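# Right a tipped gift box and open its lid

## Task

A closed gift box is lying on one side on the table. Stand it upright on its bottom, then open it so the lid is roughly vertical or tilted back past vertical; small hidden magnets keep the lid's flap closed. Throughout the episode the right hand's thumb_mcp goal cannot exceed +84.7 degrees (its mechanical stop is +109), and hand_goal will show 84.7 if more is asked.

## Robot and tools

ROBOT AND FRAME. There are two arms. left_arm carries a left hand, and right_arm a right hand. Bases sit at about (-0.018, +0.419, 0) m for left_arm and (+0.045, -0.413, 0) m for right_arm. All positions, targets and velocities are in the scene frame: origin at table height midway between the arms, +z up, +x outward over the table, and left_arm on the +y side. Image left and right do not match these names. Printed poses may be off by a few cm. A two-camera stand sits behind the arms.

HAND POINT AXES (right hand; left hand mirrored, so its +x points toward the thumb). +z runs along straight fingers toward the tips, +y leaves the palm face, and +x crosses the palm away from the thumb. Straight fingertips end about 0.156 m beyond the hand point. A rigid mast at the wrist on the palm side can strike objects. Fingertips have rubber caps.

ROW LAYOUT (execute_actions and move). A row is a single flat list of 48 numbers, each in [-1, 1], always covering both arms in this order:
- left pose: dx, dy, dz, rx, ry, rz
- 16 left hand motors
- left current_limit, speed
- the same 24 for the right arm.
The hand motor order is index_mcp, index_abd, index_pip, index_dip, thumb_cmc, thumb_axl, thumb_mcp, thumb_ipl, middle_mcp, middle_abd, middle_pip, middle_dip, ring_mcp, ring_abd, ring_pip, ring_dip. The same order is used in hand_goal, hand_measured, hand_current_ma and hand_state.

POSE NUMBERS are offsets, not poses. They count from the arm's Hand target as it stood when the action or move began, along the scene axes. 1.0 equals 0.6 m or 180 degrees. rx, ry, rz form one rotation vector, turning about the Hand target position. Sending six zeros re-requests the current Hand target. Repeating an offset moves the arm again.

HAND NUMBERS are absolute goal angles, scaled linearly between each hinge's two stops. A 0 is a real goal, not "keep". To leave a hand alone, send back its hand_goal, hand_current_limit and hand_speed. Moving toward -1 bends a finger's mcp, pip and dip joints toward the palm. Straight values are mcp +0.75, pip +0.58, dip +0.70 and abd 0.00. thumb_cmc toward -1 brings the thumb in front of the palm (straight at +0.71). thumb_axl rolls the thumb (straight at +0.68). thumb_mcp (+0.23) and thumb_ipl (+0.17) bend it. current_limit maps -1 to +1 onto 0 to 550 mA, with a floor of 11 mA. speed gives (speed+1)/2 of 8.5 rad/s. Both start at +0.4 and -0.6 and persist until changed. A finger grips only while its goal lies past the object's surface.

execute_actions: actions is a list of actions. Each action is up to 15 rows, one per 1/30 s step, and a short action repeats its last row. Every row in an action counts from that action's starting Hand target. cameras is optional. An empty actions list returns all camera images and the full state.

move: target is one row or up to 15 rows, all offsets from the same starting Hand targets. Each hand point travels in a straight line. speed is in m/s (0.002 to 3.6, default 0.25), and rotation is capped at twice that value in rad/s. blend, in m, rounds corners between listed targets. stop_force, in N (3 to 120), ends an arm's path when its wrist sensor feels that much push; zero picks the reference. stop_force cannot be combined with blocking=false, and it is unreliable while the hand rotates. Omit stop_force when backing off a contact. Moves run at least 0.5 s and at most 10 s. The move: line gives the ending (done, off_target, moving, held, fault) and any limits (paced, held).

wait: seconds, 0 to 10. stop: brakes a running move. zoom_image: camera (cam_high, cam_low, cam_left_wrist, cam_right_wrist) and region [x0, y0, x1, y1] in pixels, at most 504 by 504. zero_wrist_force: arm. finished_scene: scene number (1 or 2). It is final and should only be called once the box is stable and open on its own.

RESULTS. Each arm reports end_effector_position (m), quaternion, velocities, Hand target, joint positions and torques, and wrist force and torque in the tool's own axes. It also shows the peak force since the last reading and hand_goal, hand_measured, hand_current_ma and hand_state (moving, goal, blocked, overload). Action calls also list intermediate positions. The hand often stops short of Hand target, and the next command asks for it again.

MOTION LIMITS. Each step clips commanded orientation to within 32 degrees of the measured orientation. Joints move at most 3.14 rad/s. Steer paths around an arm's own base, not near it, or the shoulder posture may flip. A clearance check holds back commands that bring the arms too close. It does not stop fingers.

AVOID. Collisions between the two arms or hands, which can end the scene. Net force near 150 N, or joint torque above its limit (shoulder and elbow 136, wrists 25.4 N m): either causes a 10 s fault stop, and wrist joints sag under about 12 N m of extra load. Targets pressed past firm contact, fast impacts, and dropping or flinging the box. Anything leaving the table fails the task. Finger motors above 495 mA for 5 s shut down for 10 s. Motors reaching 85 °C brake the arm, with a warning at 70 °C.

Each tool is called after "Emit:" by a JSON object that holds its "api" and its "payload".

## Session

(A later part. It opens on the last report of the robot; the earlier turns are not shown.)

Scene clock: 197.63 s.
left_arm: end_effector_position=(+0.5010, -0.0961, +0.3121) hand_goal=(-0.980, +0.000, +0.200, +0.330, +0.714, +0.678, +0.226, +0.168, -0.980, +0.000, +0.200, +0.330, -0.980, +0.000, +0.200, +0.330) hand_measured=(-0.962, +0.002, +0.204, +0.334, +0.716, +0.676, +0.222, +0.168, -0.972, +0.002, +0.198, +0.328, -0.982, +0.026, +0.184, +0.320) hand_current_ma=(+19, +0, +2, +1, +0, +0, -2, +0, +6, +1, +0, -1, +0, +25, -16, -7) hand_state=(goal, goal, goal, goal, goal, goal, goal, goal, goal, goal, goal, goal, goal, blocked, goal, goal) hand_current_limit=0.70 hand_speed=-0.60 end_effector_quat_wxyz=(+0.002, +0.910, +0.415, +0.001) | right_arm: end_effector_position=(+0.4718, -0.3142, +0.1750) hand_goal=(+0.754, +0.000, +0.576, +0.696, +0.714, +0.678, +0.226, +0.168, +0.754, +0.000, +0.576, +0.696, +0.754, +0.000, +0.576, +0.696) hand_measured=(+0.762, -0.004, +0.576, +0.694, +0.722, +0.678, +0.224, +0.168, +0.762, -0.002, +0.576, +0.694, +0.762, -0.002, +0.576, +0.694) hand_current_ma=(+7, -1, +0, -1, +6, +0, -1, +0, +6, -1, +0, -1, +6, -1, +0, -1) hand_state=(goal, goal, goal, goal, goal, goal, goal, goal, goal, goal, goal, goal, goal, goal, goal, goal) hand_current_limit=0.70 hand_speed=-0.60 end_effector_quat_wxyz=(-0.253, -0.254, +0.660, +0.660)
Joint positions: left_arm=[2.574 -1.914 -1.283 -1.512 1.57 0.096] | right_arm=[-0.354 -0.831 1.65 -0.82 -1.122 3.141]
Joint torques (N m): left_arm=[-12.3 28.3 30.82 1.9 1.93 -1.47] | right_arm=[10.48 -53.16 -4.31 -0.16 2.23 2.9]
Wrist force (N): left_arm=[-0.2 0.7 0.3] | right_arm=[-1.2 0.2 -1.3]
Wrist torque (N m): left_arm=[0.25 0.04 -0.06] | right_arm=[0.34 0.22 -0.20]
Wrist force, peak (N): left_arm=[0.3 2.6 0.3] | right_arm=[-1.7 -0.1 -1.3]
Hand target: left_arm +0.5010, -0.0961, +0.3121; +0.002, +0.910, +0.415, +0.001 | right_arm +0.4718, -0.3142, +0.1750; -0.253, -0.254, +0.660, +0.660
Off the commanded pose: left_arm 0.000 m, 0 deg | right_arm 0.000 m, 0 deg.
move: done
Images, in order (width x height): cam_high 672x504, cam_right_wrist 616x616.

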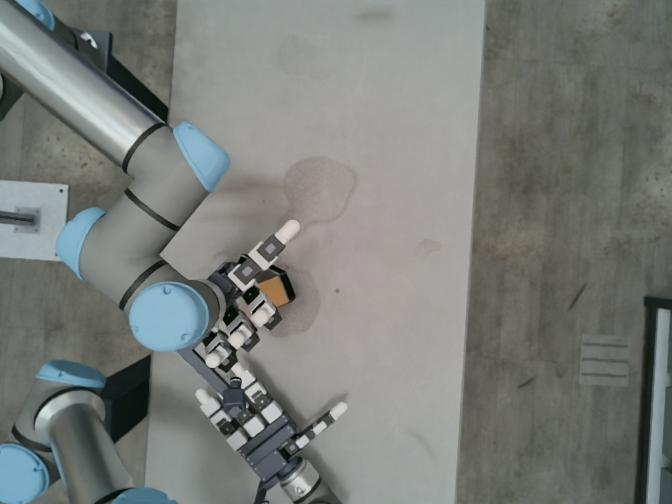

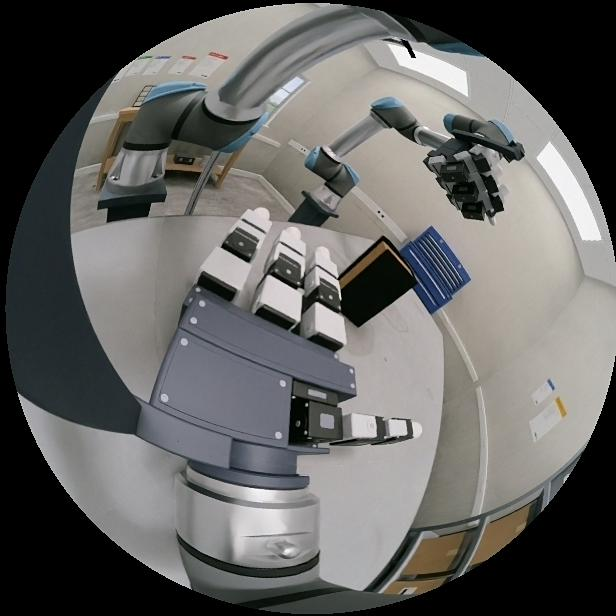

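Emit:
{"api": "move", "payload": {"target": [[0,0,-0.235,0,0,0,-0.98,0,0.2,0.33,0.714,0.678,0.226,0.168,-0.98,0,0.2,0.33,-0.98,0,0.2,0.33,0.7,-0.6,-0.2073,0.2682,0,0,0,-0.3167,0.754,0,0.576,0.696,0.714,0.678,0.226,0.168,0.754,0,0.576,0.696,0.754,0,0.576,0.696,0.7,-0.6]], "speed": 0.2}}

Emit:
{"api": "move", "payload": {"target": [0,0,-0.06,0,0,0,-0.98,0,0.2,0.33,0.714,0.678,0.226,0.168,-0.98,0,0.2,0.33,-0.98,0,0.2,0.33,0.7,-0.6,0,0,0,0,0,0,0.754,0,0.576,0.696,0.714,0.678,0.226,0.168,0.754,0,0.576,0.696,0.754,0,0.576,0.696,0.7,-0.6], "speed": 0.012, "stop_force": 22, "cameras": ["all"]}}

Emit:
{"api": "zoom_image", "payload": {"camera": "cam_high", "region": [170, 220, 340, 390]}}

Emit:
{"api": "zoom_image", "payload": {"camera": "cam_right_wrist", "region": [200, 130, 500, 350]}}

Scene clock: 202.13 s.
left_arm: end_effector_position=(+0.5010, -0.0961, +0.1710) hand_goal=(-0.980, +0.000, +0.200, +0.330, +0.714, +0.678, +0.226, +0.168, -0.980, +0.000, +0.200, +0.330, -0.980, +0.000, +0.200, +0.330) hand_measured=(-0.962, +0.002, +0.204, +0.334, +0.716, +0.676, +0.222, +0.168, -0.972, +0.002, +0.198, +0.328, -0.982, +0.026, +0.184, +0.320) hand_current_ma=(+18, +0, +2, +1, +0, +0, -2, +0, +6, +1, +0, -1, +0, +25, -16, -7) hand_state=(goal, goal, goal, goal, goal, goal, goal, goal, goal, goal, goal, goal, goal, blocked, goal, goal) hand_current_limit=0.70 hand_speed=-0.60 end_effector_quat_wxyz=(+0.002, +0.910, +0.415, +0.001) | right_arm: end_effector_position=(+0.3474, -0.1533, +0.1750) hand_goal=(+0.754, +0.000, +0.576, +0.696, +0.714, +0.678, +0.226, +0.168, +0.754, +0.000, +0.576, +0.696, +0.754, +0.000, +0.576, +0.696) hand_measured=(+0.762, -0.004, +0.576, +0.694, +0.722, +0.678, +0.224, +0.168, +0.762, -0.002, +0.576, +0.694, +0.762, -0.002, +0.576, +0.694) hand_current_ma=(+7, -1, +0, -1, +6, +0, -1, +0, +6, -1, +0, -1, +6, -1, +0, -1) hand_state=(goal, goal, goal, goal, goal, goal, goal, goal, goal, goal, goal, goal, goal, goal, goal, goal) hand_current_limit=0.70 hand_speed=-0.60 end_effector_quat_wxyz=(+0.092, +0.092, +0.701, +0.701)
Joint positions: left_arm=[2.574 -1.989 -1.548 -1.172 1.57 0.096] | right_arm=[-0.402 -1.321 2.695 -1.374 -0.176 3.141]
Joint torques (N m): left_arm=[-8.72 50.6 30.22 2.25 1.33 0.56] | right_arm=[-13.04 -5.46 1.43 2.09 2.35 -2.43]
Wrist force (N): left_arm=[0.1 0.4 -0.2] | right_arm=[-1.1 0.1 -1.2]
Wrist torque (N m): left_arm=[0.23 0.00 -0.04] | right_arm=[0.33 0.23 -0.31]
Wrist force, peak (N): left_arm=[0.0 0.8 0.2] | right_arm=[-1.4 0.0 -2.1]
Hand target: left_arm +0.5010, -0.0961, +0.1711; +0.002, +0.910, +0.415, +0.001 | right_arm +0.3474, -0.1533, +0.1750; +0.092, +0.092, +0.701, +0.701
Off the commanded pose: left_arm 0.000 m, 0 deg | right_arm 0.000 m, 0 deg.
move: done

Scene clock: 205.13 s.
left_arm: end_effector_position=(+0.5011, -0.0962, +0.1493) hand_goal=(-0.980, +0.000, +0.200, +0.330, +0.714, +0.678, +0.226, +0.168, -0.980, +0.000, +0.200, +0.330, -0.980, +0.000, +0.200, +0.330) hand_measured=(-0.998, +0.002, +0.204, +0.334, +0.716, +0.676, +0.222, +0.168, -1.000, +0.002, +0.198, +0.328, -0.982, +0.026, +0.184, +0.320) hand_current_ma=(-22, +0, +2, +1, +0, +0, -2, +0, -22, +1, +0, -1, +0, +25, -16, -7) hand_state=(goal, goal, goal, goal, goal, goal, goal, goal, goal, goal, goal, goal, goal, blocked, goal, goal) hand_current_limit=0.70 hand_speed=-0.60 end_effector_quat_wxyz=(+0.002, +0.910, +0.415, +0.001) | right_arm: end_effector_position=(+0.3474, -0.1533, +0.1750) hand_goal=(+0.754, +0.000, +0.576, +0.696, +0.714, +0.678, +0.226, +0.168, +0.754, +0.000, +0.576, +0.696, +0.754, +0.000, +0.576, +0.696) hand_measured=(+0.762, -0.004, +0.576, +0.694, +0.722, +0.678, +0.224, +0.168, +0.762, -0.002, +0.576, +0.694, +0.762, -0.002, +0.576, +0.694) hand_current_ma=(+7, -1, +0, -1, +6, +0, -1, +0, +6, -1, +0, -1, +6, -1, +0, -1) hand_state=(goal, goal, goal, goal, goal, goal, goal, goal, goal, goal, goal, goal, goal, goal, goal, goal) hand_current_limit=0.70 hand_speed=-0.60 end_effector_quat_wxyz=(+0.092, +0.092, +0.701, +0.701)
Joint positions: left_arm=[2.574 -2.01 -1.577 -1.121 1.57 0.096] | right_arm=[-0.402 -1.321 2.695 -1.374 -0.175 3.141]
Joint torques (N m): left_arm=[-6.41 35.37 21.66 2.1 0.35 1.05] | right_arm=[-14.2 -5.77 5.21 2.24 2.73 -2.85]
Wrist force (N): left_arm=[-2.9 -6.3 -22.5] | right_arm=[-1.2 -0.1 -1.2]
Wrist torque (N m): left_arm=[0.95 0.04 -0.14] | right_arm=[0.31 0.25 -0.30]
Wrist force, peak (N): left_arm=[-4.0 -9.2 -32.0] | right_arm=[-1.3 -0.1 -1.4]
Hand target: left_arm +0.5011, -0.0962, +0.1493; +0.002, +0.910, +0.415, +0.001 (not the last commanded pose) | right_arm +0.3474, -0.1533, +0.1750; +0.092, +0.092, +0.701, +0.701
Off the commanded pose: left_arm 0.014 m, 0 deg | right_arm 0.000 m, 0 deg.
move: contact (left_arm)

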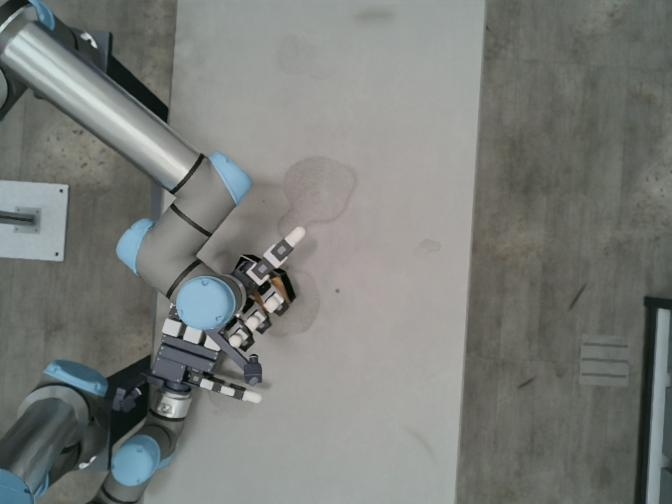

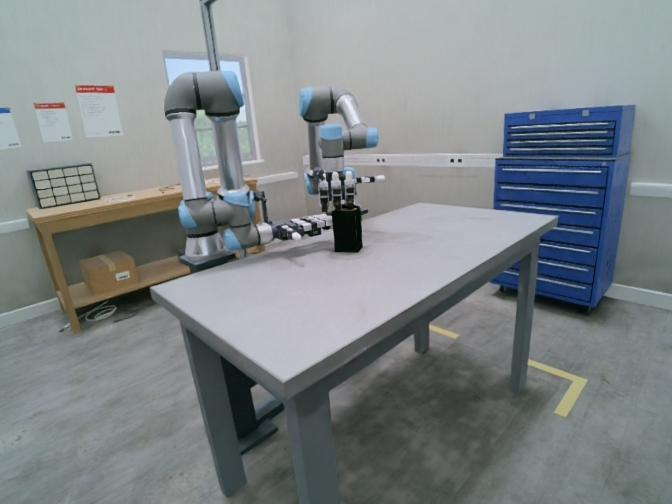

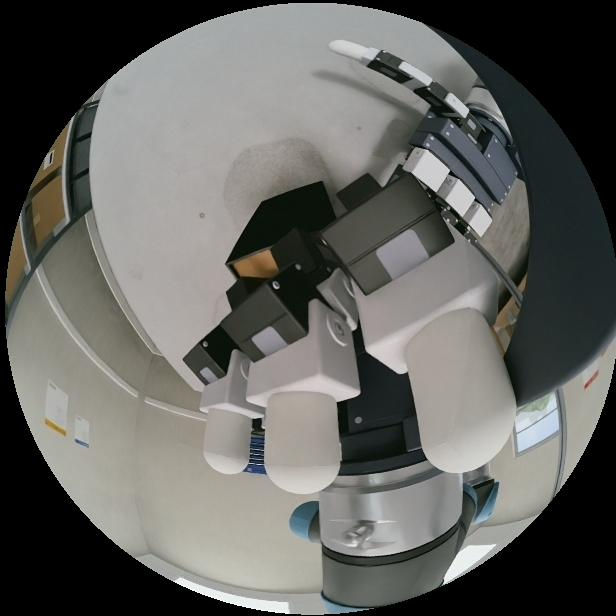

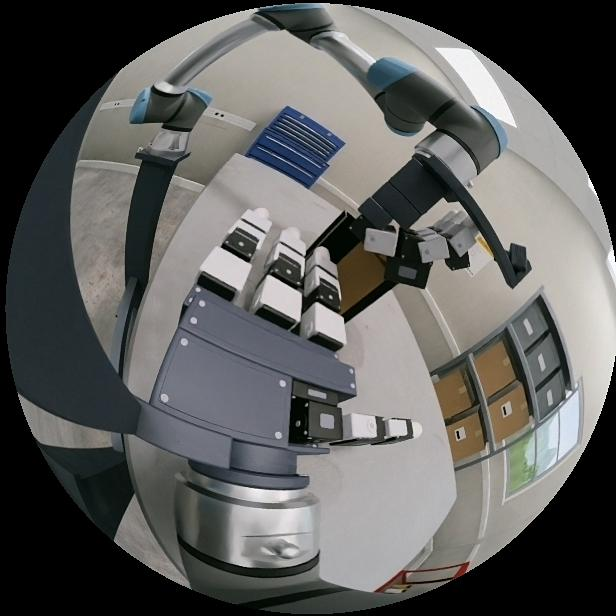

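Scaled by 2.965.

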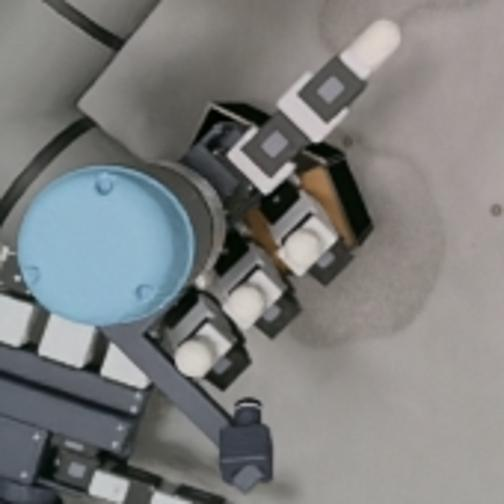

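Scaled by 1.680 from the camera's 616x616 image, which has a finer 880x880 frame.

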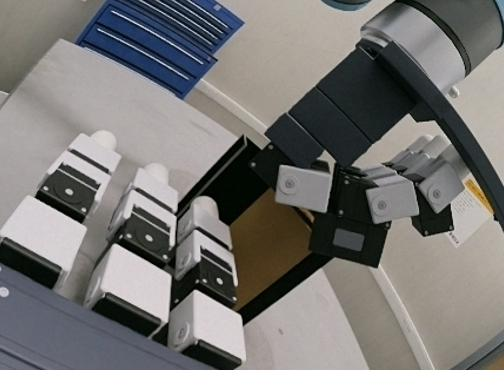

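Emit:
{"api": "move", "payload": {"target": [0,0,-0.03,0,0,0,-0.98,0,0.2,0.33,0.714,0.678,0.226,0.168,-0.98,0,0.2,0.33,-0.98,0,0.2,0.33,0.7,-0.6,0,0,0,0,0,0,0.754,0,0.576,0.696,0.714,0.678,0.226,0.168,0.754,0,0.576,0.696,0.754,0,0.576,0.696,0.7,-0.6], "speed": 0.004, "stop_force": 12}}

Emit:
{"api": "move", "payload": {"target": [0,0,0,0,0,0,-0.98,0,0.2,0.33,0.714,0.678,0.226,0.168,-0.98,0,0.2,0.33,-0.98,0,0.2,0.33,0.7,-0.6,0.0172,0.0644,0,0,0,0,0.754,0,0.576,0.696,0.714,0.678,0.226,0.168,0.754,0,0.576,0.696,0.754,0,0.576,0.696,0.7,-0.6], "speed": 0.025, "stop_force": 6, "cameras": ["cam_high","cam_right_wrist"]}}

Emit:
{"api": "zoom_image", "payload": {"camera": "cam_high", "region": [170, 220, 340, 390]}}

Emit:
{"api": "zoom_image", "payload": {"camera": "cam_right_wrist", "region": [200, 130, 500, 350]}}

Scene clock: 207.07 s.
left_arm: end_effector_position=(+0.5012, -0.0962, +0.1490) hand_goal=(-0.980, +0.000, +0.200, +0.330, +0.714, +0.678, +0.226, +0.168, -0.980, +0.000, +0.200, +0.330, -0.980, +0.000, +0.200, +0.330) hand_measured=(-1.000, +0.002, +0.204, +0.334, +0.716, +0.676, +0.222, +0.168, -1.000, +0.002, +0.198, +0.328, -0.982, +0.026, +0.184, +0.320) hand_current_ma=(-22, +0, +2, +1, +0, +0, -2, +0, -22, +1, +0, -1, +0, +25, -16, -7) hand_state=(goal, goal, goal, goal, goal, goal, goal, goal, goal, goal, goal, goal, goal, blocked, goal, goal) hand_current_limit=0.70 hand_speed=-0.60 end_effector_quat_wxyz=(+0.002, +0.910, +0.415, +0.001) | right_arm: end_effector_position=(+0.3474, -0.1533, +0.1750) hand_goal=(+0.754, +0.000, +0.576, +0.696, +0.714, +0.678, +0.226, +0.168, +0.754, +0.000, +0.576, +0.696, +0.754, +0.000, +0.576, +0.696) hand_measured=(+0.762, -0.004, +0.576, +0.694, +0.722, +0.678, +0.224, +0.168, +0.762, -0.002, +0.576, +0.694, +0.762, -0.002, +0.576, +0.694) hand_current_ma=(+7, -1, +0, -1, +6, +0, -1, +0, +6, -1, +0, -1, +6, -1, +0, -1) hand_state=(goal, goal, goal, goal, goal, goal, goal, goal, goal, goal, goal, goal, goal, goal, goal, goal) hand_current_limit=0.70 hand_speed=-0.60 end_effector_quat_wxyz=(+0.092, +0.092, +0.701, +0.701)
Joint positions: left_arm=[2.574 -2.01 -1.578 -1.119 1.57 0.096] | right_arm=[-0.402 -1.321 2.695 -1.374 -0.175 3.141]
Joint torques (N m): left_arm=[-5.98 25.82 16.24 -1.9 0.47 1.09] | right_arm=[-14.15 -5.82 4.5 1.94 2.82 -2.98]
Wrist force (N): left_arm=[-4.3 -10.3 -35.9] | right_arm=[-1.0 -0.2 -1.2]
Wrist torque (N m): left_arm=[1.36 0.04 -0.17] | right_arm=[0.29 0.22 -0.28]
Wrist force, peak (N): left_arm=[-4.1 -10.8 -40.4] | right_arm=[-1.5 0.1 -1.1]
Hand target: left_arm +0.5012, -0.0963, +0.1490; +0.002, +0.910, +0.415, +0.001 (not the last commanded pose) | right_arm +0.3474, -0.1533, +0.1750; +0.092, +0.092, +0.701, +0.701
Off the commanded pose: left_arm 0.018 m, 0 deg | right_arm 0.000 m, 0 deg.
move: contact (left_arm)

Scene clock: 209.67 s.
left_arm: end_effector_position=(+0.5012, -0.0963, +0.1490) hand_goal=(-0.980, +0.000, +0.200, +0.330, +0.714, +0.678, +0.226, +0.168, -0.980, +0.000, +0.200, +0.330, -0.980, +0.000, +0.200, +0.330) hand_measured=(-1.000, +0.002, +0.204, +0.334, +0.716, +0.676, +0.222, +0.168, -1.000, +0.002, +0.198, +0.328, -0.982, +0.026, +0.184, +0.320) hand_current_ma=(-22, +0, +2, +1, +0, +0, -2, +0, -22, +1, +0, -1, +0, +25, -16, -7) hand_state=(goal, goal, goal, goal, goal, goal, goal, goal, goal, goal, goal, goal, goal, blocked, goal, goal) hand_current_limit=0.70 hand_speed=-0.60 end_effector_quat_wxyz=(+0.002, +0.910, +0.415, +0.001) | right_arm: end_effector_position=(+0.3577, -0.1147, +0.1750) hand_goal=(+0.754, +0.000, +0.576, +0.696, +0.714, +0.678, +0.226, +0.168, +0.754, +0.000, +0.576, +0.696, +0.754, +0.000, +0.576, +0.696) hand_measured=(+0.762, -0.002, +0.576, +0.694, +0.722, +0.678, +0.224, +0.168, +0.762, -0.002, +0.576, +0.694, +0.762, -0.002, +0.576, +0.694) hand_current_ma=(+7, -1, +0, -1, +6, +0, -1, +0, +6, -1, +0, -1, +6, -1, +0, -1) hand_state=(goal, goal, goal, goal, goal, goal, goal, goal, goal, goal, goal, goal, goal, goal, goal, goal) hand_current_limit=0.70 hand_speed=-0.60 end_effector_quat_wxyz=(+0.093, +0.092, +0.701, +0.701)
Joint positions: left_arm=[2.574 -2.01 -1.578 -1.119 1.57 0.096] | right_arm=[-0.196 -1.295 2.634 -1.343 0.031 3.145]
Joint torques (N m): left_arm=[-6.33 25.93 15.53 0.43 0.34 1.13] | right_arm=[-13.23 -8.01 -12.8 2.28 -3.35 -3.23]
Wrist force (N): left_arm=[-4.4 -10.1 -35.9] | right_arm=[-1.5 -0.1 -1.1]
Wrist torque (N m): left_arm=[1.38 0.05 -0.18] | right_arm=[0.30 0.28 -0.21]
Wrist force, peak (N): left_arm=[-4.3 -10.3 -36.3] | right_arm=[-1.4 0.1 -1.6]
Hand target: left_arm +0.5012, -0.0963, +0.1490; +0.002, +0.910, +0.415, +0.001 | right_arm +0.3577, -0.1147, +0.1750; +0.092, +0.092, +0.701, +0.701
Off the commanded pose: left_arm 0.000 m, 0 deg | right_arm 0.000 m, 0 deg.
move: done
Images, in order (width x height): cam_high 672x504, cam_right_wrist 616x616.

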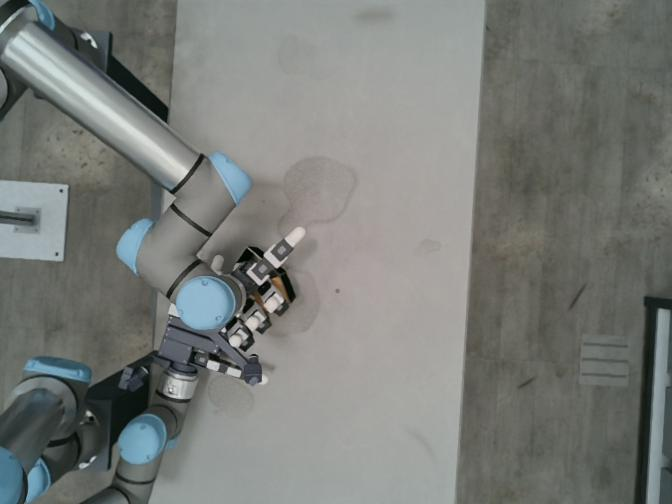

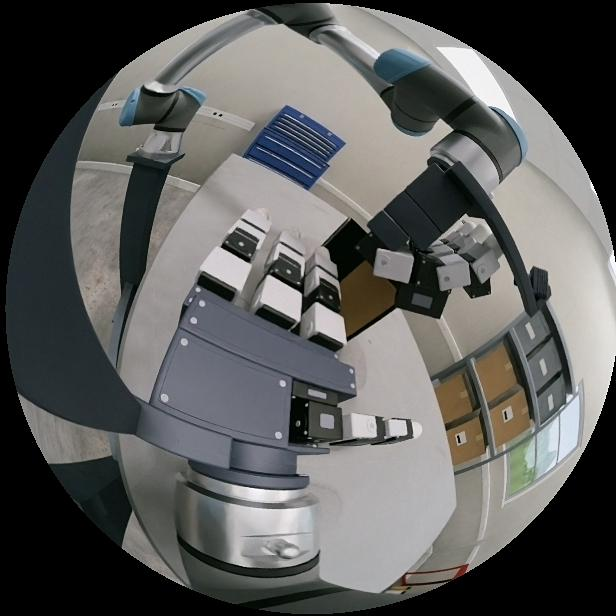

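Scaled by 2.965.

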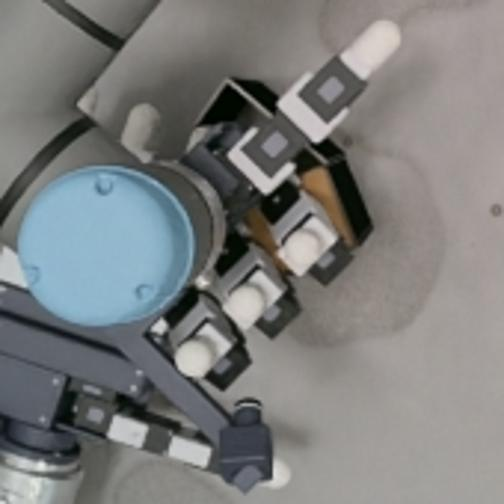

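Scaled by 1.680 from the camera's 616x616 image, which has a finer 880x880 frame.

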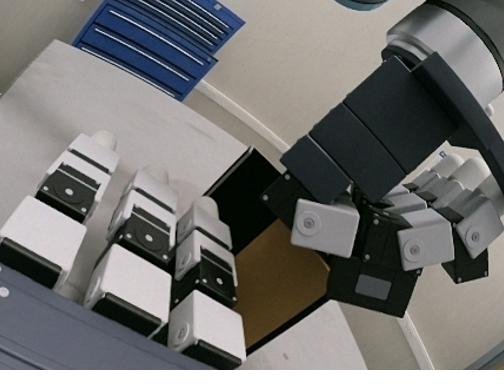

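Emit:
{"api": "move", "payload": {"target": [0,0,0,0,0,0,-0.98,0,0.2,0.33,0.714,0.678,0.226,0.168,-0.98,0,0.2,0.33,-0.98,0,0.2,0.33,0.7,-0.6,0.0173,0.0644,0,0,0,0,0.754,0,0.576,0.696,0.714,0.678,0.226,0.168,0.754,0,0.576,0.696,0.754,0,0.576,0.696,0.7,-0.6], "speed": 0.03, "stop_force": 6, "cameras": ["cam_high","cam_right_wrist"]}}

Emit:
{"api": "zoom_image", "payload": {"camera": "cam_high", "region": [170, 220, 340, 390]}}

Emit:
{"api": "zoom_image", "payload": {"camera": "cam_right_wrist", "region": [200, 130, 500, 350]}}

Scene clock: 212.40 s.
left_arm: end_effector_position=(+0.5012, -0.0963, +0.1490) hand_goal=(-0.980, +0.000, +0.200, +0.330, +0.714, +0.678, +0.226, +0.168, -0.980, +0.000, +0.200, +0.330, -0.980, +0.000, +0.200, +0.330) hand_measured=(-1.000, +0.002, +0.204, +0.334, +0.716, +0.676, +0.222, +0.168, -1.000, +0.002, +0.198, +0.328, -0.982, +0.026, +0.184, +0.320) hand_current_ma=(-22, +0, +2, +1, +0, +0, -2, +0, -22, +1, +0, -1, +0, +25, -16, -7) hand_state=(goal, goal, goal, goal, goal, goal, goal, goal, goal, goal, goal, goal, goal, blocked, goal, goal) hand_current_limit=0.70 hand_speed=-0.60 end_effector_quat_wxyz=(+0.002, +0.910, +0.415, +0.001) | right_arm: end_effector_position=(+0.3681, -0.0760, +0.1750) hand_goal=(+0.754, +0.000, +0.576, +0.696, +0.714, +0.678, +0.226, +0.168, +0.754, +0.000, +0.576, +0.696, +0.754, +0.000, +0.576, +0.696) hand_measured=(+0.762, -0.002, +0.576, +0.694, +0.722, +0.678, +0.224, +0.168, +0.762, -0.002, +0.576, +0.694, +0.762, -0.002, +0.576, +0.694) hand_current_ma=(+7, +0, +0, -1, +6, +0, -1, +0, +6, -1, +0, -1, +6, -1, +0, -1) hand_state=(goal, goal, goal, goal, goal, goal, goal, goal, goal, goal, goal, goal, goal, goal, goal, goal) hand_current_limit=0.70 hand_speed=-0.60 end_effector_quat_wxyz=(+0.093, +0.092, +0.701, +0.701)
Joint positions: left_arm=[2.574 -2.01 -1.578 -1.119 1.57 0.096] | right_arm=[-0.016 -1.262 2.559 -1.298 0.211 3.141]
Joint torques (N m): left_arm=[-6.45 26.3 15.19 0.36 0.52 1] | right_arm=[-14.08 -30.91 2.59 -2.53 -3.16 -1.52]
Wrist force (N): left_arm=[-4.3 -10.3 -35.9] | right_arm=[-1.1 -0.1 -1.2]
Wrist torque (N m): left_arm=[1.34 0.02 -0.16] | right_arm=[0.30 0.24 -0.19]
Wrist force, peak (N): left_arm=[-4.2 -10.2 -36.4] | right_arm=[-1.6 -0.1 -1.8]
Hand target: left_arm +0.5012, -0.0963, +0.1490; +0.002, +0.910, +0.415, +0.001 | right_arm +0.3681, -0.0760, +0.1750; +0.092, +0.092, +0.701, +0.701
Off the commanded pose: left_arm 0.000 m, 0 deg | right_arm 0.000 m, 0 deg.
move: done
Images, in order (width x height): cam_high 672x504, cam_right_wrist 616x616.

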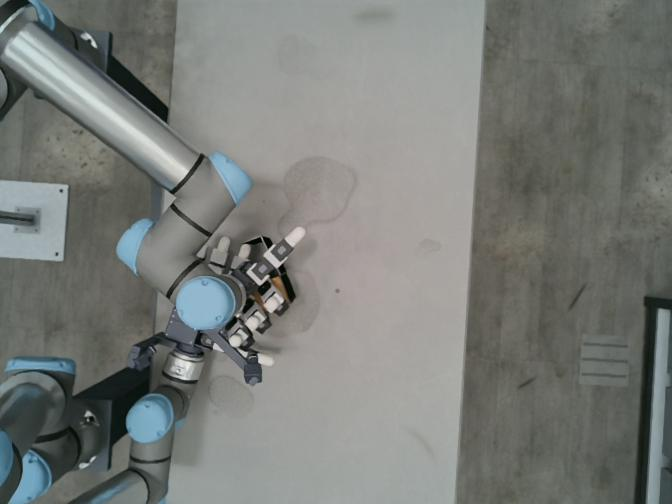

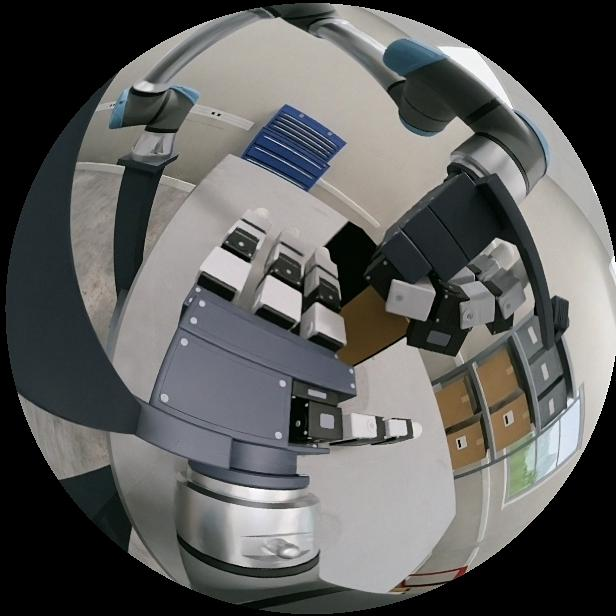

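Scaled by 2.965.

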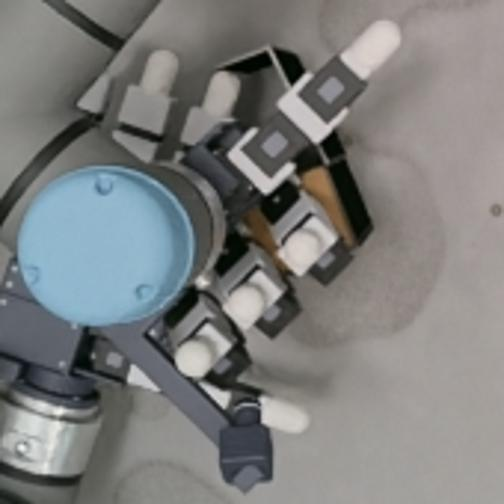

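Scaled by 1.680 from the camera's 616x616 image, which has a finer 880x880 frame.

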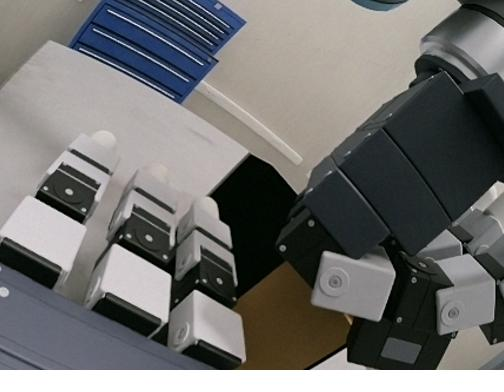

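Emit:
{"api": "move", "payload": {"target": [[0,0,0,0,0,0,-0.98,0,0.2,0.33,0.714,0.678,0.226,0.168,-0.98,0,0.2,0.33,-0.98,0,0.2,0.33,0.7,-0.6,0,0,0,0,0,0,0.754,0,0.576,0.696,0.714,0.678,0.226,0.168,-0.46,0,-0.732,0.044,-0.46,0,-0.732,0.044,0.7,-0.6],[0,0,0,0,0,0,-0.98,0,0.2,0.33,0.714,0.678,0.226,0.168,-0.98,0,0.2,0.33,-0.98,0,0.2,0.33,0.7,-0.6,0.004,0.0413,0,0,0,-0.0833,0.754,0,0.576,0.696,0.714,0.678,0.226,0.168,-0.46,0,-0.732,0.044,-0.46,0,-0.732,0.044,0.7,-0.6],[0,0,0,0,0,0,-0.98,0,0.2,0.33,0.714,0.678,0.226,0.168,-0.98,0,0.2,0.33,-0.98,0,0.2,0.33,0.7,-0.6,0.0247,0.074,0,0,0,-0.1667,0.754,0,0.576,0.696,0.714,0.678,0.226,0.168,-0.46,0,-0.732,0.044,-0.46,0,-0.732,0.044,0.7,-0.6]], "speed": [0.06,0.06,0.06], "blend": [0,0.01,0], "cameras": ["cam_high","cam_right_wrist"]}}

Emit:
{"api": "zoom_image", "payload": {"camera": "cam_high", "region": [170, 200, 340, 370]}}

Emit:
{"api": "zoom_image", "payload": {"camera": "cam_right_wrist", "region": [200, 130, 500, 350]}}

Scene clock: 220.03 s.
left_arm: end_effector_position=(+0.5012, -0.0963, +0.1490) hand_goal=(-0.980, +0.000, +0.200, +0.330, +0.714, +0.678, +0.226, +0.168, -0.980, +0.000, +0.200, +0.330, -0.980, +0.000, +0.200, +0.330) hand_measured=(-1.000, +0.002, +0.204, +0.334, +0.716, +0.676, +0.222, +0.168, -1.000, +0.002, +0.198, +0.328, -0.982, +0.026, +0.184, +0.320) hand_current_ma=(-22, +0, +2, +1, +0, +0, -2, +0, -22, +1, +0, -1, +0, +25, -16, -7) hand_state=(goal, goal, goal, goal, goal, goal, goal, goal, goal, goal, goal, goal, goal, blocked, goal, goal) hand_current_limit=0.70 hand_speed=-0.60 end_effector_quat_wxyz=(+0.002, +0.910, +0.415, +0.001) | right_arm: end_effector_position=(+0.3829, -0.0316, +0.1749) hand_goal=(+0.754, +0.000, +0.576, +0.696, +0.714, +0.678, +0.226, +0.168, -0.460, +0.000, -0.732, +0.044, -0.460, +0.000, -0.732, +0.044) hand_measured=(+0.762, -0.004, +0.576, +0.694, +0.722, +0.678, +0.224, +0.168, -0.458, -0.002, -0.732, +0.046, -0.458, -0.002, -0.732, +0.046) hand_current_ma=(+8, -2, +0, -1, +6, +0, -1, +0, +0, -1, +0, +1, +0, -1, +0, +1) hand_state=(goal, goal, goal, goal, goal, goal, goal, goal, goal, goal, goal, goal, goal, goal, goal, goal) hand_current_limit=0.70 hand_speed=-0.60 end_effector_quat_wxyz=(+0.271, +0.270, +0.653, +0.653)
Joint positions: left_arm=[2.574 -2.01 -1.578 -1.119 1.57 0.096] | right_arm=[0.522 -1.243 2.519 -1.276 1.272 3.141]
Joint torques (N m): left_arm=[-5.36 25.73 14.73 0.35 0.29 0.93] | right_arm=[-11.9 -31.36 0.6 -3.86 -1.36 2.8]
Wrist force (N): left_arm=[-4.2 -10.0 -36.2] | right_arm=[-1.0 -0.3 -1.1]
Wrist torque (N m): left_arm=[1.38 0.02 -0.16] | right_arm=[0.12 0.21 -0.20]
Wrist force, peak (N): left_arm=[-4.4 -10.4 -36.3] | right_arm=[-1.5 -0.3 -1.5]
Hand target: left_arm +0.5012, -0.0963, +0.1490; +0.002, +0.910, +0.415, +0.001 | right_arm +0.3829, -0.0316, +0.1750; +0.271, +0.270, +0.653, +0.653
Off the commanded pose: left_arm 0.000 m, 0 deg | right_arm 0.000 m, 0 deg.
move: done
Images, in order (width x height): cam_high 672x504, cam_right_wrist 616x616.

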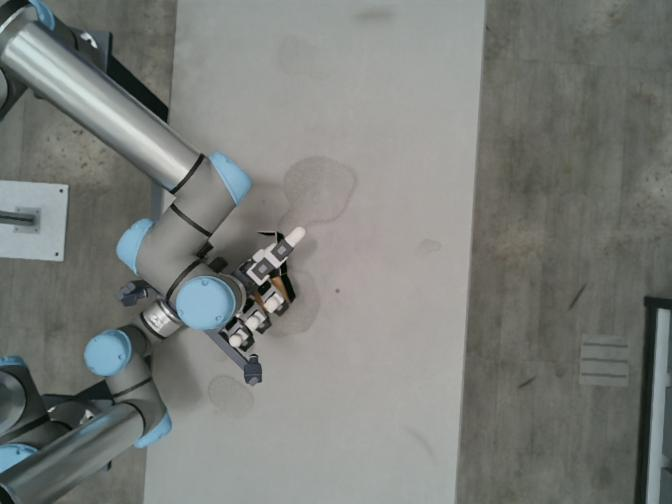

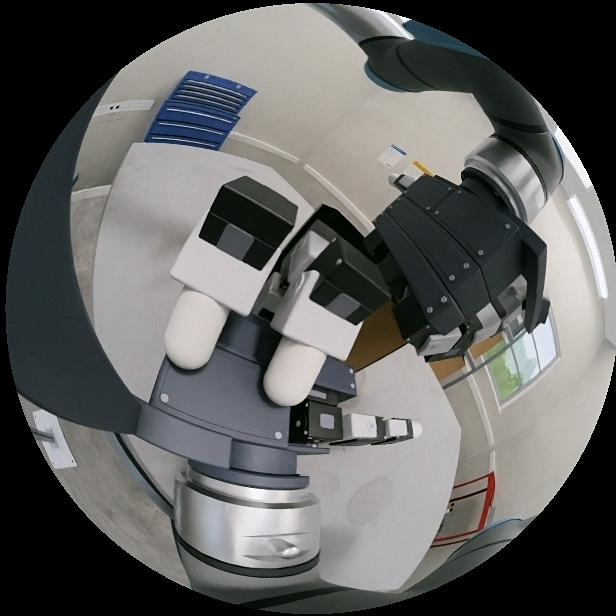

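Scaled by 2.965.

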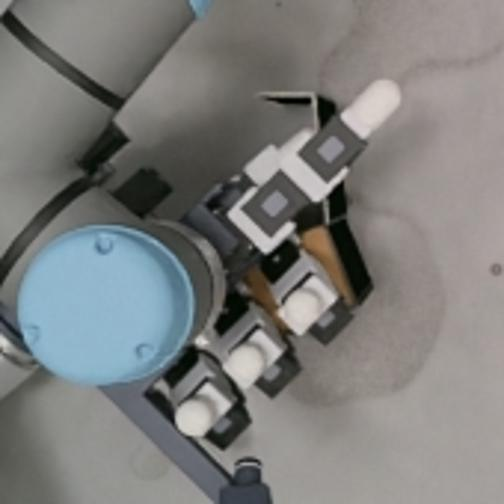

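Scaled by 1.680 from the camera's 616x616 image, which has a finer 880x880 frame.

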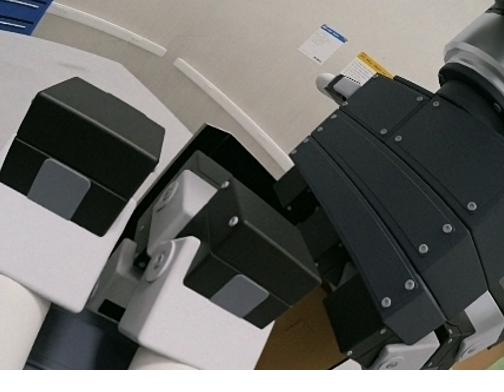

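Emit:
{"api": "move", "payload": {"target": [[0,0,0,0,0,0,-0.98,0,0.2,0.33,0.714,0.678,0.226,0.168,-0.98,0,0.2,0.33,-0.98,0,0.2,0.33,0.7,-0.6,-0.0357,-0.0587,0,0,0,0.0833,0.754,0,0.576,0.696,0.714,0.678,0.226,0.168,-0.46,0,-0.732,0.044,-0.46,0,-0.732,0.044,0.7,-0.6],[0,0,0,0,0,0,-0.98,0,0.2,0.33,0.714,0.678,0.226,0.168,-0.98,0,0.2,0.33,-0.98,0,0.2,0.33,0.7,-0.6,-0.0483,-0.1625,0,0,0,0.1667,0.754,0,0.576,0.696,0.714,0.678,0.226,0.168,-0.46,0,-0.732,0.044,-0.46,0,-0.732,0.044,0.7,-0.6],[0,0,0.05,0,0,0,-0.98,0,0.2,0.33,0.714,0.678,0.226,0.168,-0.98,0,0.2,0.33,-0.98,0,0.2,0.33,0.7,-0.6,0.0452,-0.3973,0.075,-0.12,0.02,0.3,0.754,0,0.576,0.696,0.714,0.678,0.226,0.168,-0.46,0,-0.732,0.044,-0.46,0,-0.732,0.044,0.7,-0.6]], "speed": [0.12,0.15,0.2], "blend": [0.01,0.02,0], "cameras": ["cam_high"]}}

Emit:
{"api": "zoom_image", "payload": {"camera": "cam_high", "region": [190, 200, 340, 350]}}

Scene clock: 239.00 s.
left_arm: end_effector_position=(+0.5012, -0.0963, +0.1791) hand_goal=(-0.980, +0.000, +0.200, +0.330, +0.714, +0.678, +0.226, +0.168, -0.980, +0.000, +0.200, +0.330, -0.980, +0.000, +0.200, +0.330) hand_measured=(-0.974, +0.002, +0.204, +0.334, +0.716, +0.676, +0.222, +0.168, -0.974, +0.002, +0.198, +0.328, -0.982, +0.026, +0.184, +0.320) hand_current_ma=(+3, +0, +2, +1, +0, +0, -2, +0, +4, +1, +0, -1, +0, +25, -16, -7) hand_state=(goal, goal, goal, goal, goal, goal, goal, goal, goal, goal, goal, goal, goal, blocked, goal, goal) hand_current_limit=0.70 hand_speed=-0.60 end_effector_quat_wxyz=(+0.002, +0.910, +0.415, +0.001) | right_arm: end_effector_position=(+0.4101, -0.2700, +0.2200) hand_goal=(+0.754, +0.000, +0.576, +0.696, +0.714, +0.678, +0.226, +0.168, -0.460, +0.000, -0.732, +0.044, -0.460, +0.000, -0.732, +0.044) hand_measured=(+0.762, -0.004, +0.576, +0.694, +0.722, +0.678, +0.224, +0.168, -0.458, -0.002, -0.732, +0.046, -0.458, -0.002, -0.732, +0.046) hand_current_ma=(+8, -1, +0, -1, +6, +0, -1, +0, +0, -1, +0, +1, +0, -1, +0, +1) hand_state=(goal, goal, goal, goal, goal, goal, goal, goal, goal, goal, goal, goal, goal, goal, goal, goal) hand_current_limit=0.70 hand_speed=-0.60 end_effector_quat_wxyz=(-0.029, -0.088, +0.819, +0.567)
Joint positions: left_arm=[2.574 -1.982 -1.536 -1.189 1.57 0.096] | right_arm=[-0.564 -1.455 2.236 -1.288 -0.824 3.446]
Joint torques (N m): left_arm=[-5.53 30.59 8.12 4.42 0.26 1.12] | right_arm=[11.27 -31.17 -23.23 -1.26 -0.81 -3.03]
Wrist force (N): left_arm=[-0.1 0.5 0.1] | right_arm=[-1.0 0.0 -0.8]
Wrist torque (N m): left_arm=[0.22 0.04 -0.06] | right_arm=[0.15 0.18 -0.26]
Wrist force, peak (N): left_arm=[-4.2 -10.1 -36.2] | right_arm=[-1.4 -0.1 -2.2]
Hand target: left_arm +0.5012, -0.0963, +0.1790; +0.002, +0.910, +0.415, +0.001 | right_arm +0.4101, -0.2700, +0.2200; -0.029, -0.088, +0.819, +0.567
Off the commanded pose: left_arm 0.000 m, 0 deg | right_arm 0.000 m, 0 deg.
move: done
Images, in order (width x height): cam_high 672x504.

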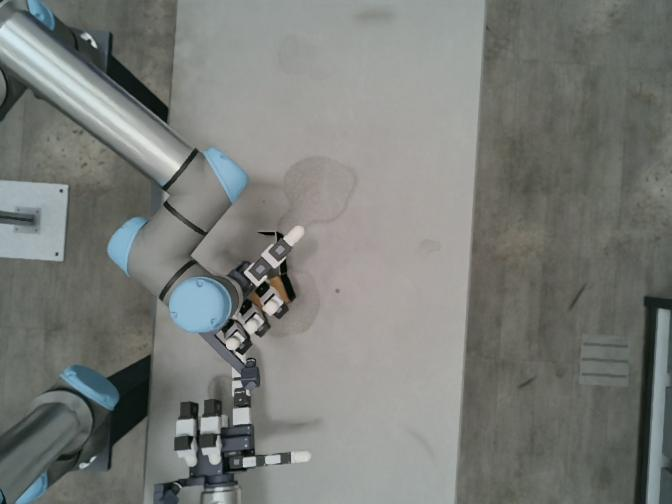

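Scaled by 3.360.

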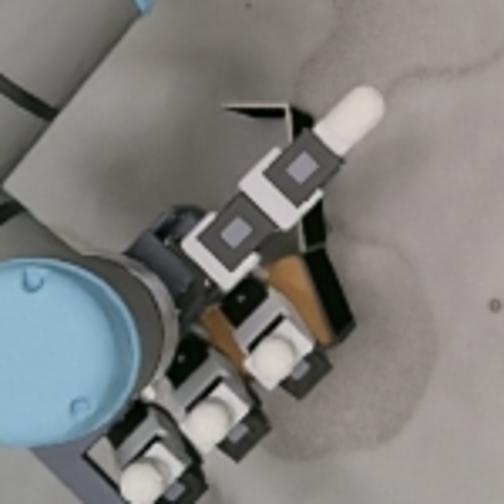

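Emit:
{"api": "move", "payload": {"target": [[0,0,0.18,0,0,0,-0.98,0,0.2,0.33,0.714,0.678,0.226,0.168,-0.98,0,0.2,0.33,-0.98,0,0.2,0.33,0.7,-0.6,0,0,0.08,0,0,0,0.754,0,0.576,0.696,0.714,0.678,0.226,0.168,0.754,0,0.576,0.696,-0.46,0,-0.732,0.044,0.7,-0.6],[-0.1353,0.3605,0.2,0,0,-0.1333,0.7534,0,-0.8102,0.6957,0.714,0.678,0.226,0.168,-0.98,0,0.2,0.33,-0.98,0,0.2,0.33,0.7,-0.6,0.1917,0.1215,0.08,-0.10623,-0.01673,0.07883,0.754,0,0.576,0.696,0.714,0.678,0.226,0.168,0.754,0,0.576,0.696,-0.46,0,-0.732,0.044,0.7,-0.6]], "speed": [0.2,0.3], "blend": [0.02,0], "cameras": ["all"]}}

Emit:
{"api": "zoom_image", "payload": {"camera": "cam_high", "region": [200, 210, 340, 350]}}

Emit:
{"api": "zoom_image", "payload": {"camera": "cam_right_wrist", "region": [150, 100, 450, 380]}}

Scene clock: 243.13 s.
left_arm: end_effector_position=(+0.4200, +0.1201, +0.2990) hand_goal=(+0.754, +0.000, -0.810, +0.696, +0.714, +0.678, +0.226, +0.168, -0.980, +0.000, +0.200, +0.330, -0.980, +0.000, +0.200, +0.330) hand_measured=(+0.754, +0.002, -0.804, +0.694, +0.716, +0.676, +0.222, +0.168, -0.972, +0.002, +0.198, +0.328, -0.982, +0.026, +0.184, +0.320) hand_current_ma=(+0, +0, +3, -1, +0, +0, -2, +0, +5, +1, +0, -1, +0, +25, -16, -7) hand_state=(goal, goal, goal, goal, goal, goal, goal, goal, goal, goal, goal, goal, goal, blocked, goal, goal) hand_current_limit=0.70 hand_speed=-0.60 end_effector_quat_wxyz=(+0.002, +0.976, +0.217, +0.000) | right_arm: end_effector_position=(+0.5251, -0.1971, +0.2680) hand_goal=(+0.754, +0.000, +0.576, +0.696, +0.714, +0.678, +0.226, +0.168, +0.754, +0.000, +0.576, +0.696, -0.460, +0.000, -0.732, +0.044) hand_measured=(+0.762, -0.002, +0.576, +0.694, +0.722, +0.678, +0.224, +0.168, +0.760, -0.002, +0.576, +0.694, -0.458, -0.002, -0.732, +0.046) hand_current_ma=(+8, -1, +0, -1, +6, +0, -1, +0, +4, -1, +0, -1, +1, -1, +0, +1) hand_state=(goal, goal, goal, goal, goal, goal, goal, goal, goal, goal, goal, goal, goal, goal, goal, goal) hand_current_limit=0.70 hand_speed=-0.60 end_effector_quat_wxyz=(-0.091, -0.197, +0.885, +0.413)
Joint positions: left_arm=[2.951 -1.423 -1.86 -1.427 1.567 0.892] | right_arm=[-0.211 -1.322 1.754 -1.358 -0.934 3.809]
Joint torques (N m): left_arm=[13.05 27.33 9.77 1.58 2.21 -1.08] | right_arm=[11.38 -22.89 -28.18 -3.06 -2.11 2.8]
Wrist force (N): left_arm=[-0.1 0.0 0.0] | right_arm=[-0.8 -0.3 -0.8]
Wrist torque (N m): left_arm=[0.13 0.01 -0.02] | right_arm=[0.13 0.12 -0.14]
Wrist force, peak (N): left_arm=[-1.4 2.8 -1.6] | right_arm=[-2.6 0.2 -0.7]
Hand target: left_arm +0.4200, +0.1200, +0.2990; +0.002, +0.976, +0.217, +0.000 | right_arm +0.5251, -0.1971, +0.2680; -0.091, -0.197, +0.885, +0.413
Off the commanded pose: left_arm 0.000 m, 0 deg | right_arm 0.000 m, 0 deg.
move: done

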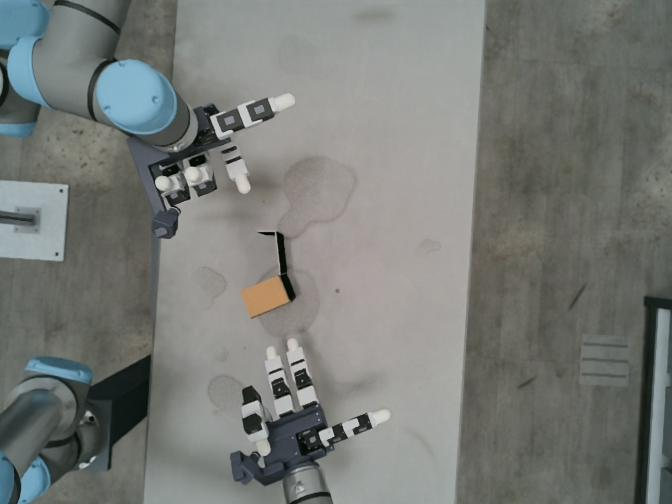

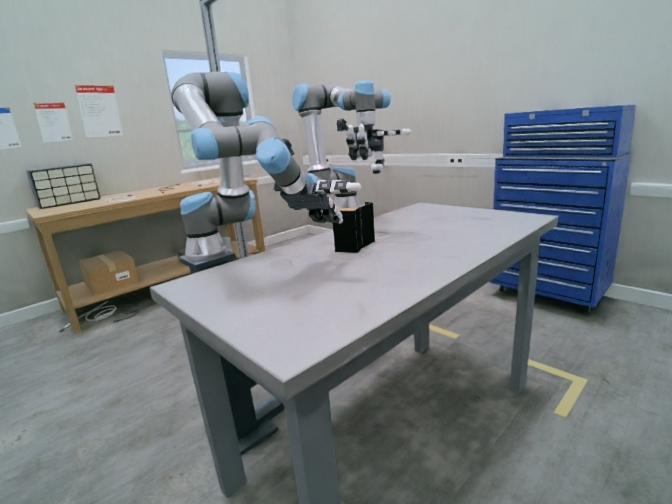

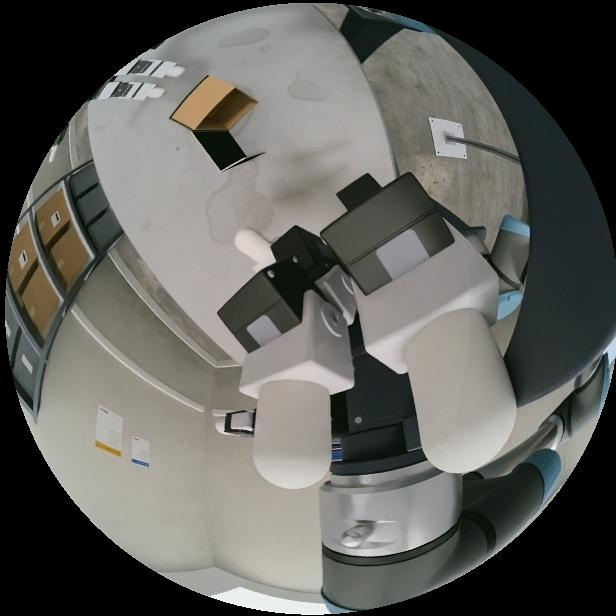

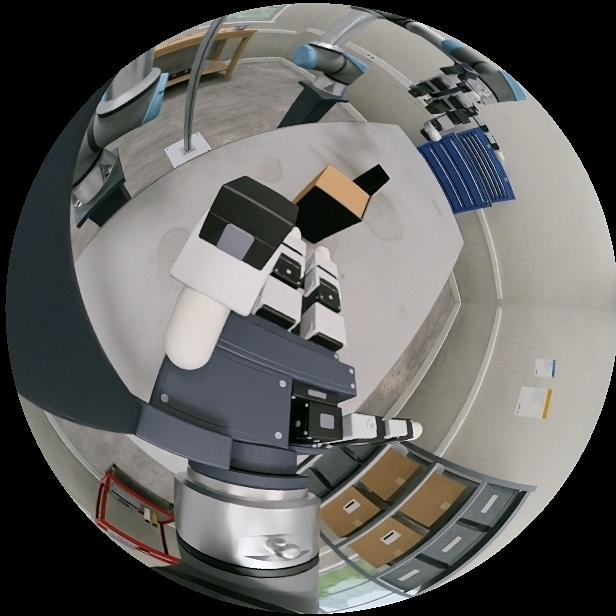

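Scaled by 3.600.

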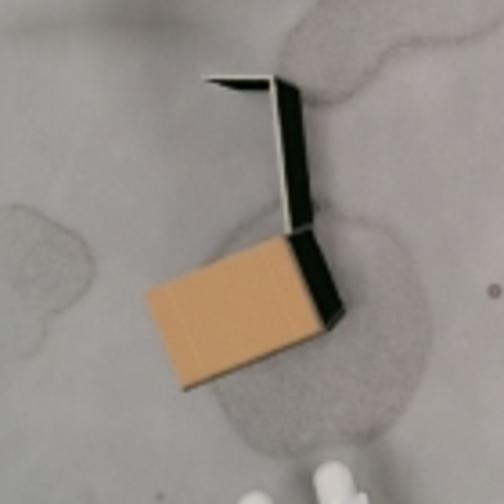

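Scaled by 1.680 from the camera's 616x616 image, which has a finer 880x880 frame.

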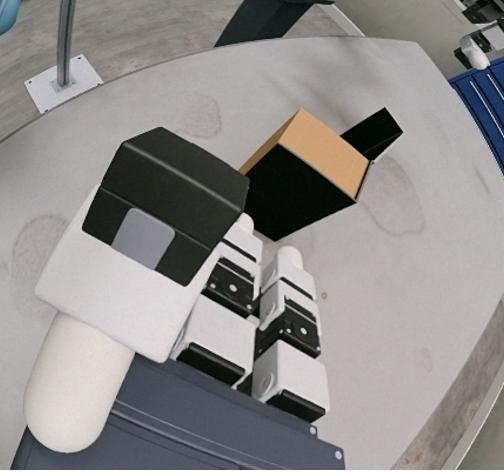

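Emit:
{"api": "zoom_image", "payload": {"camera": "cam_high", "region": [140, 80, 310, 250]}}

Emit:
{"api": "zoom_image", "payload": {"camera": "cam_high", "region": [220, 320, 400, 500]}}

Emit:
{"api": "zoom_image", "payload": {"camera": "cam_left_wrist", "region": [140, 50, 320, 230]}}

Scaled by 2.965.

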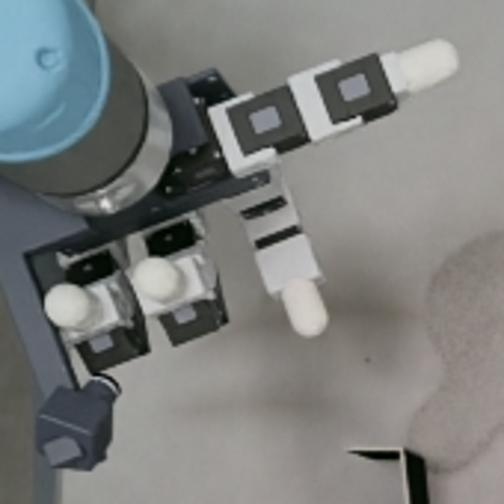

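Scaled by 2.800.

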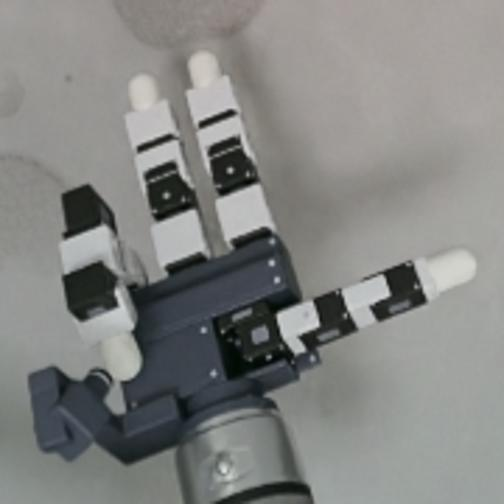

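Scaled by 2.800 from the camera's 616x616 image, which has a finer 880x880 frame.

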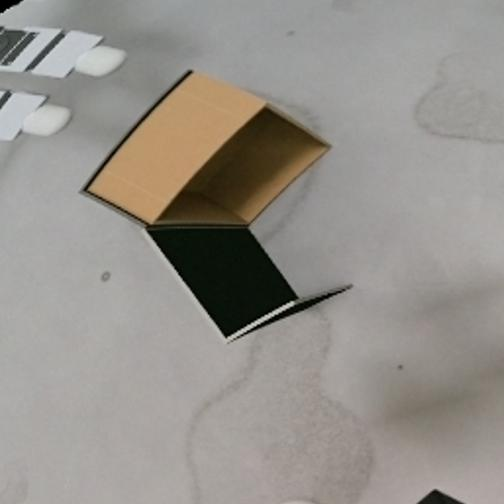

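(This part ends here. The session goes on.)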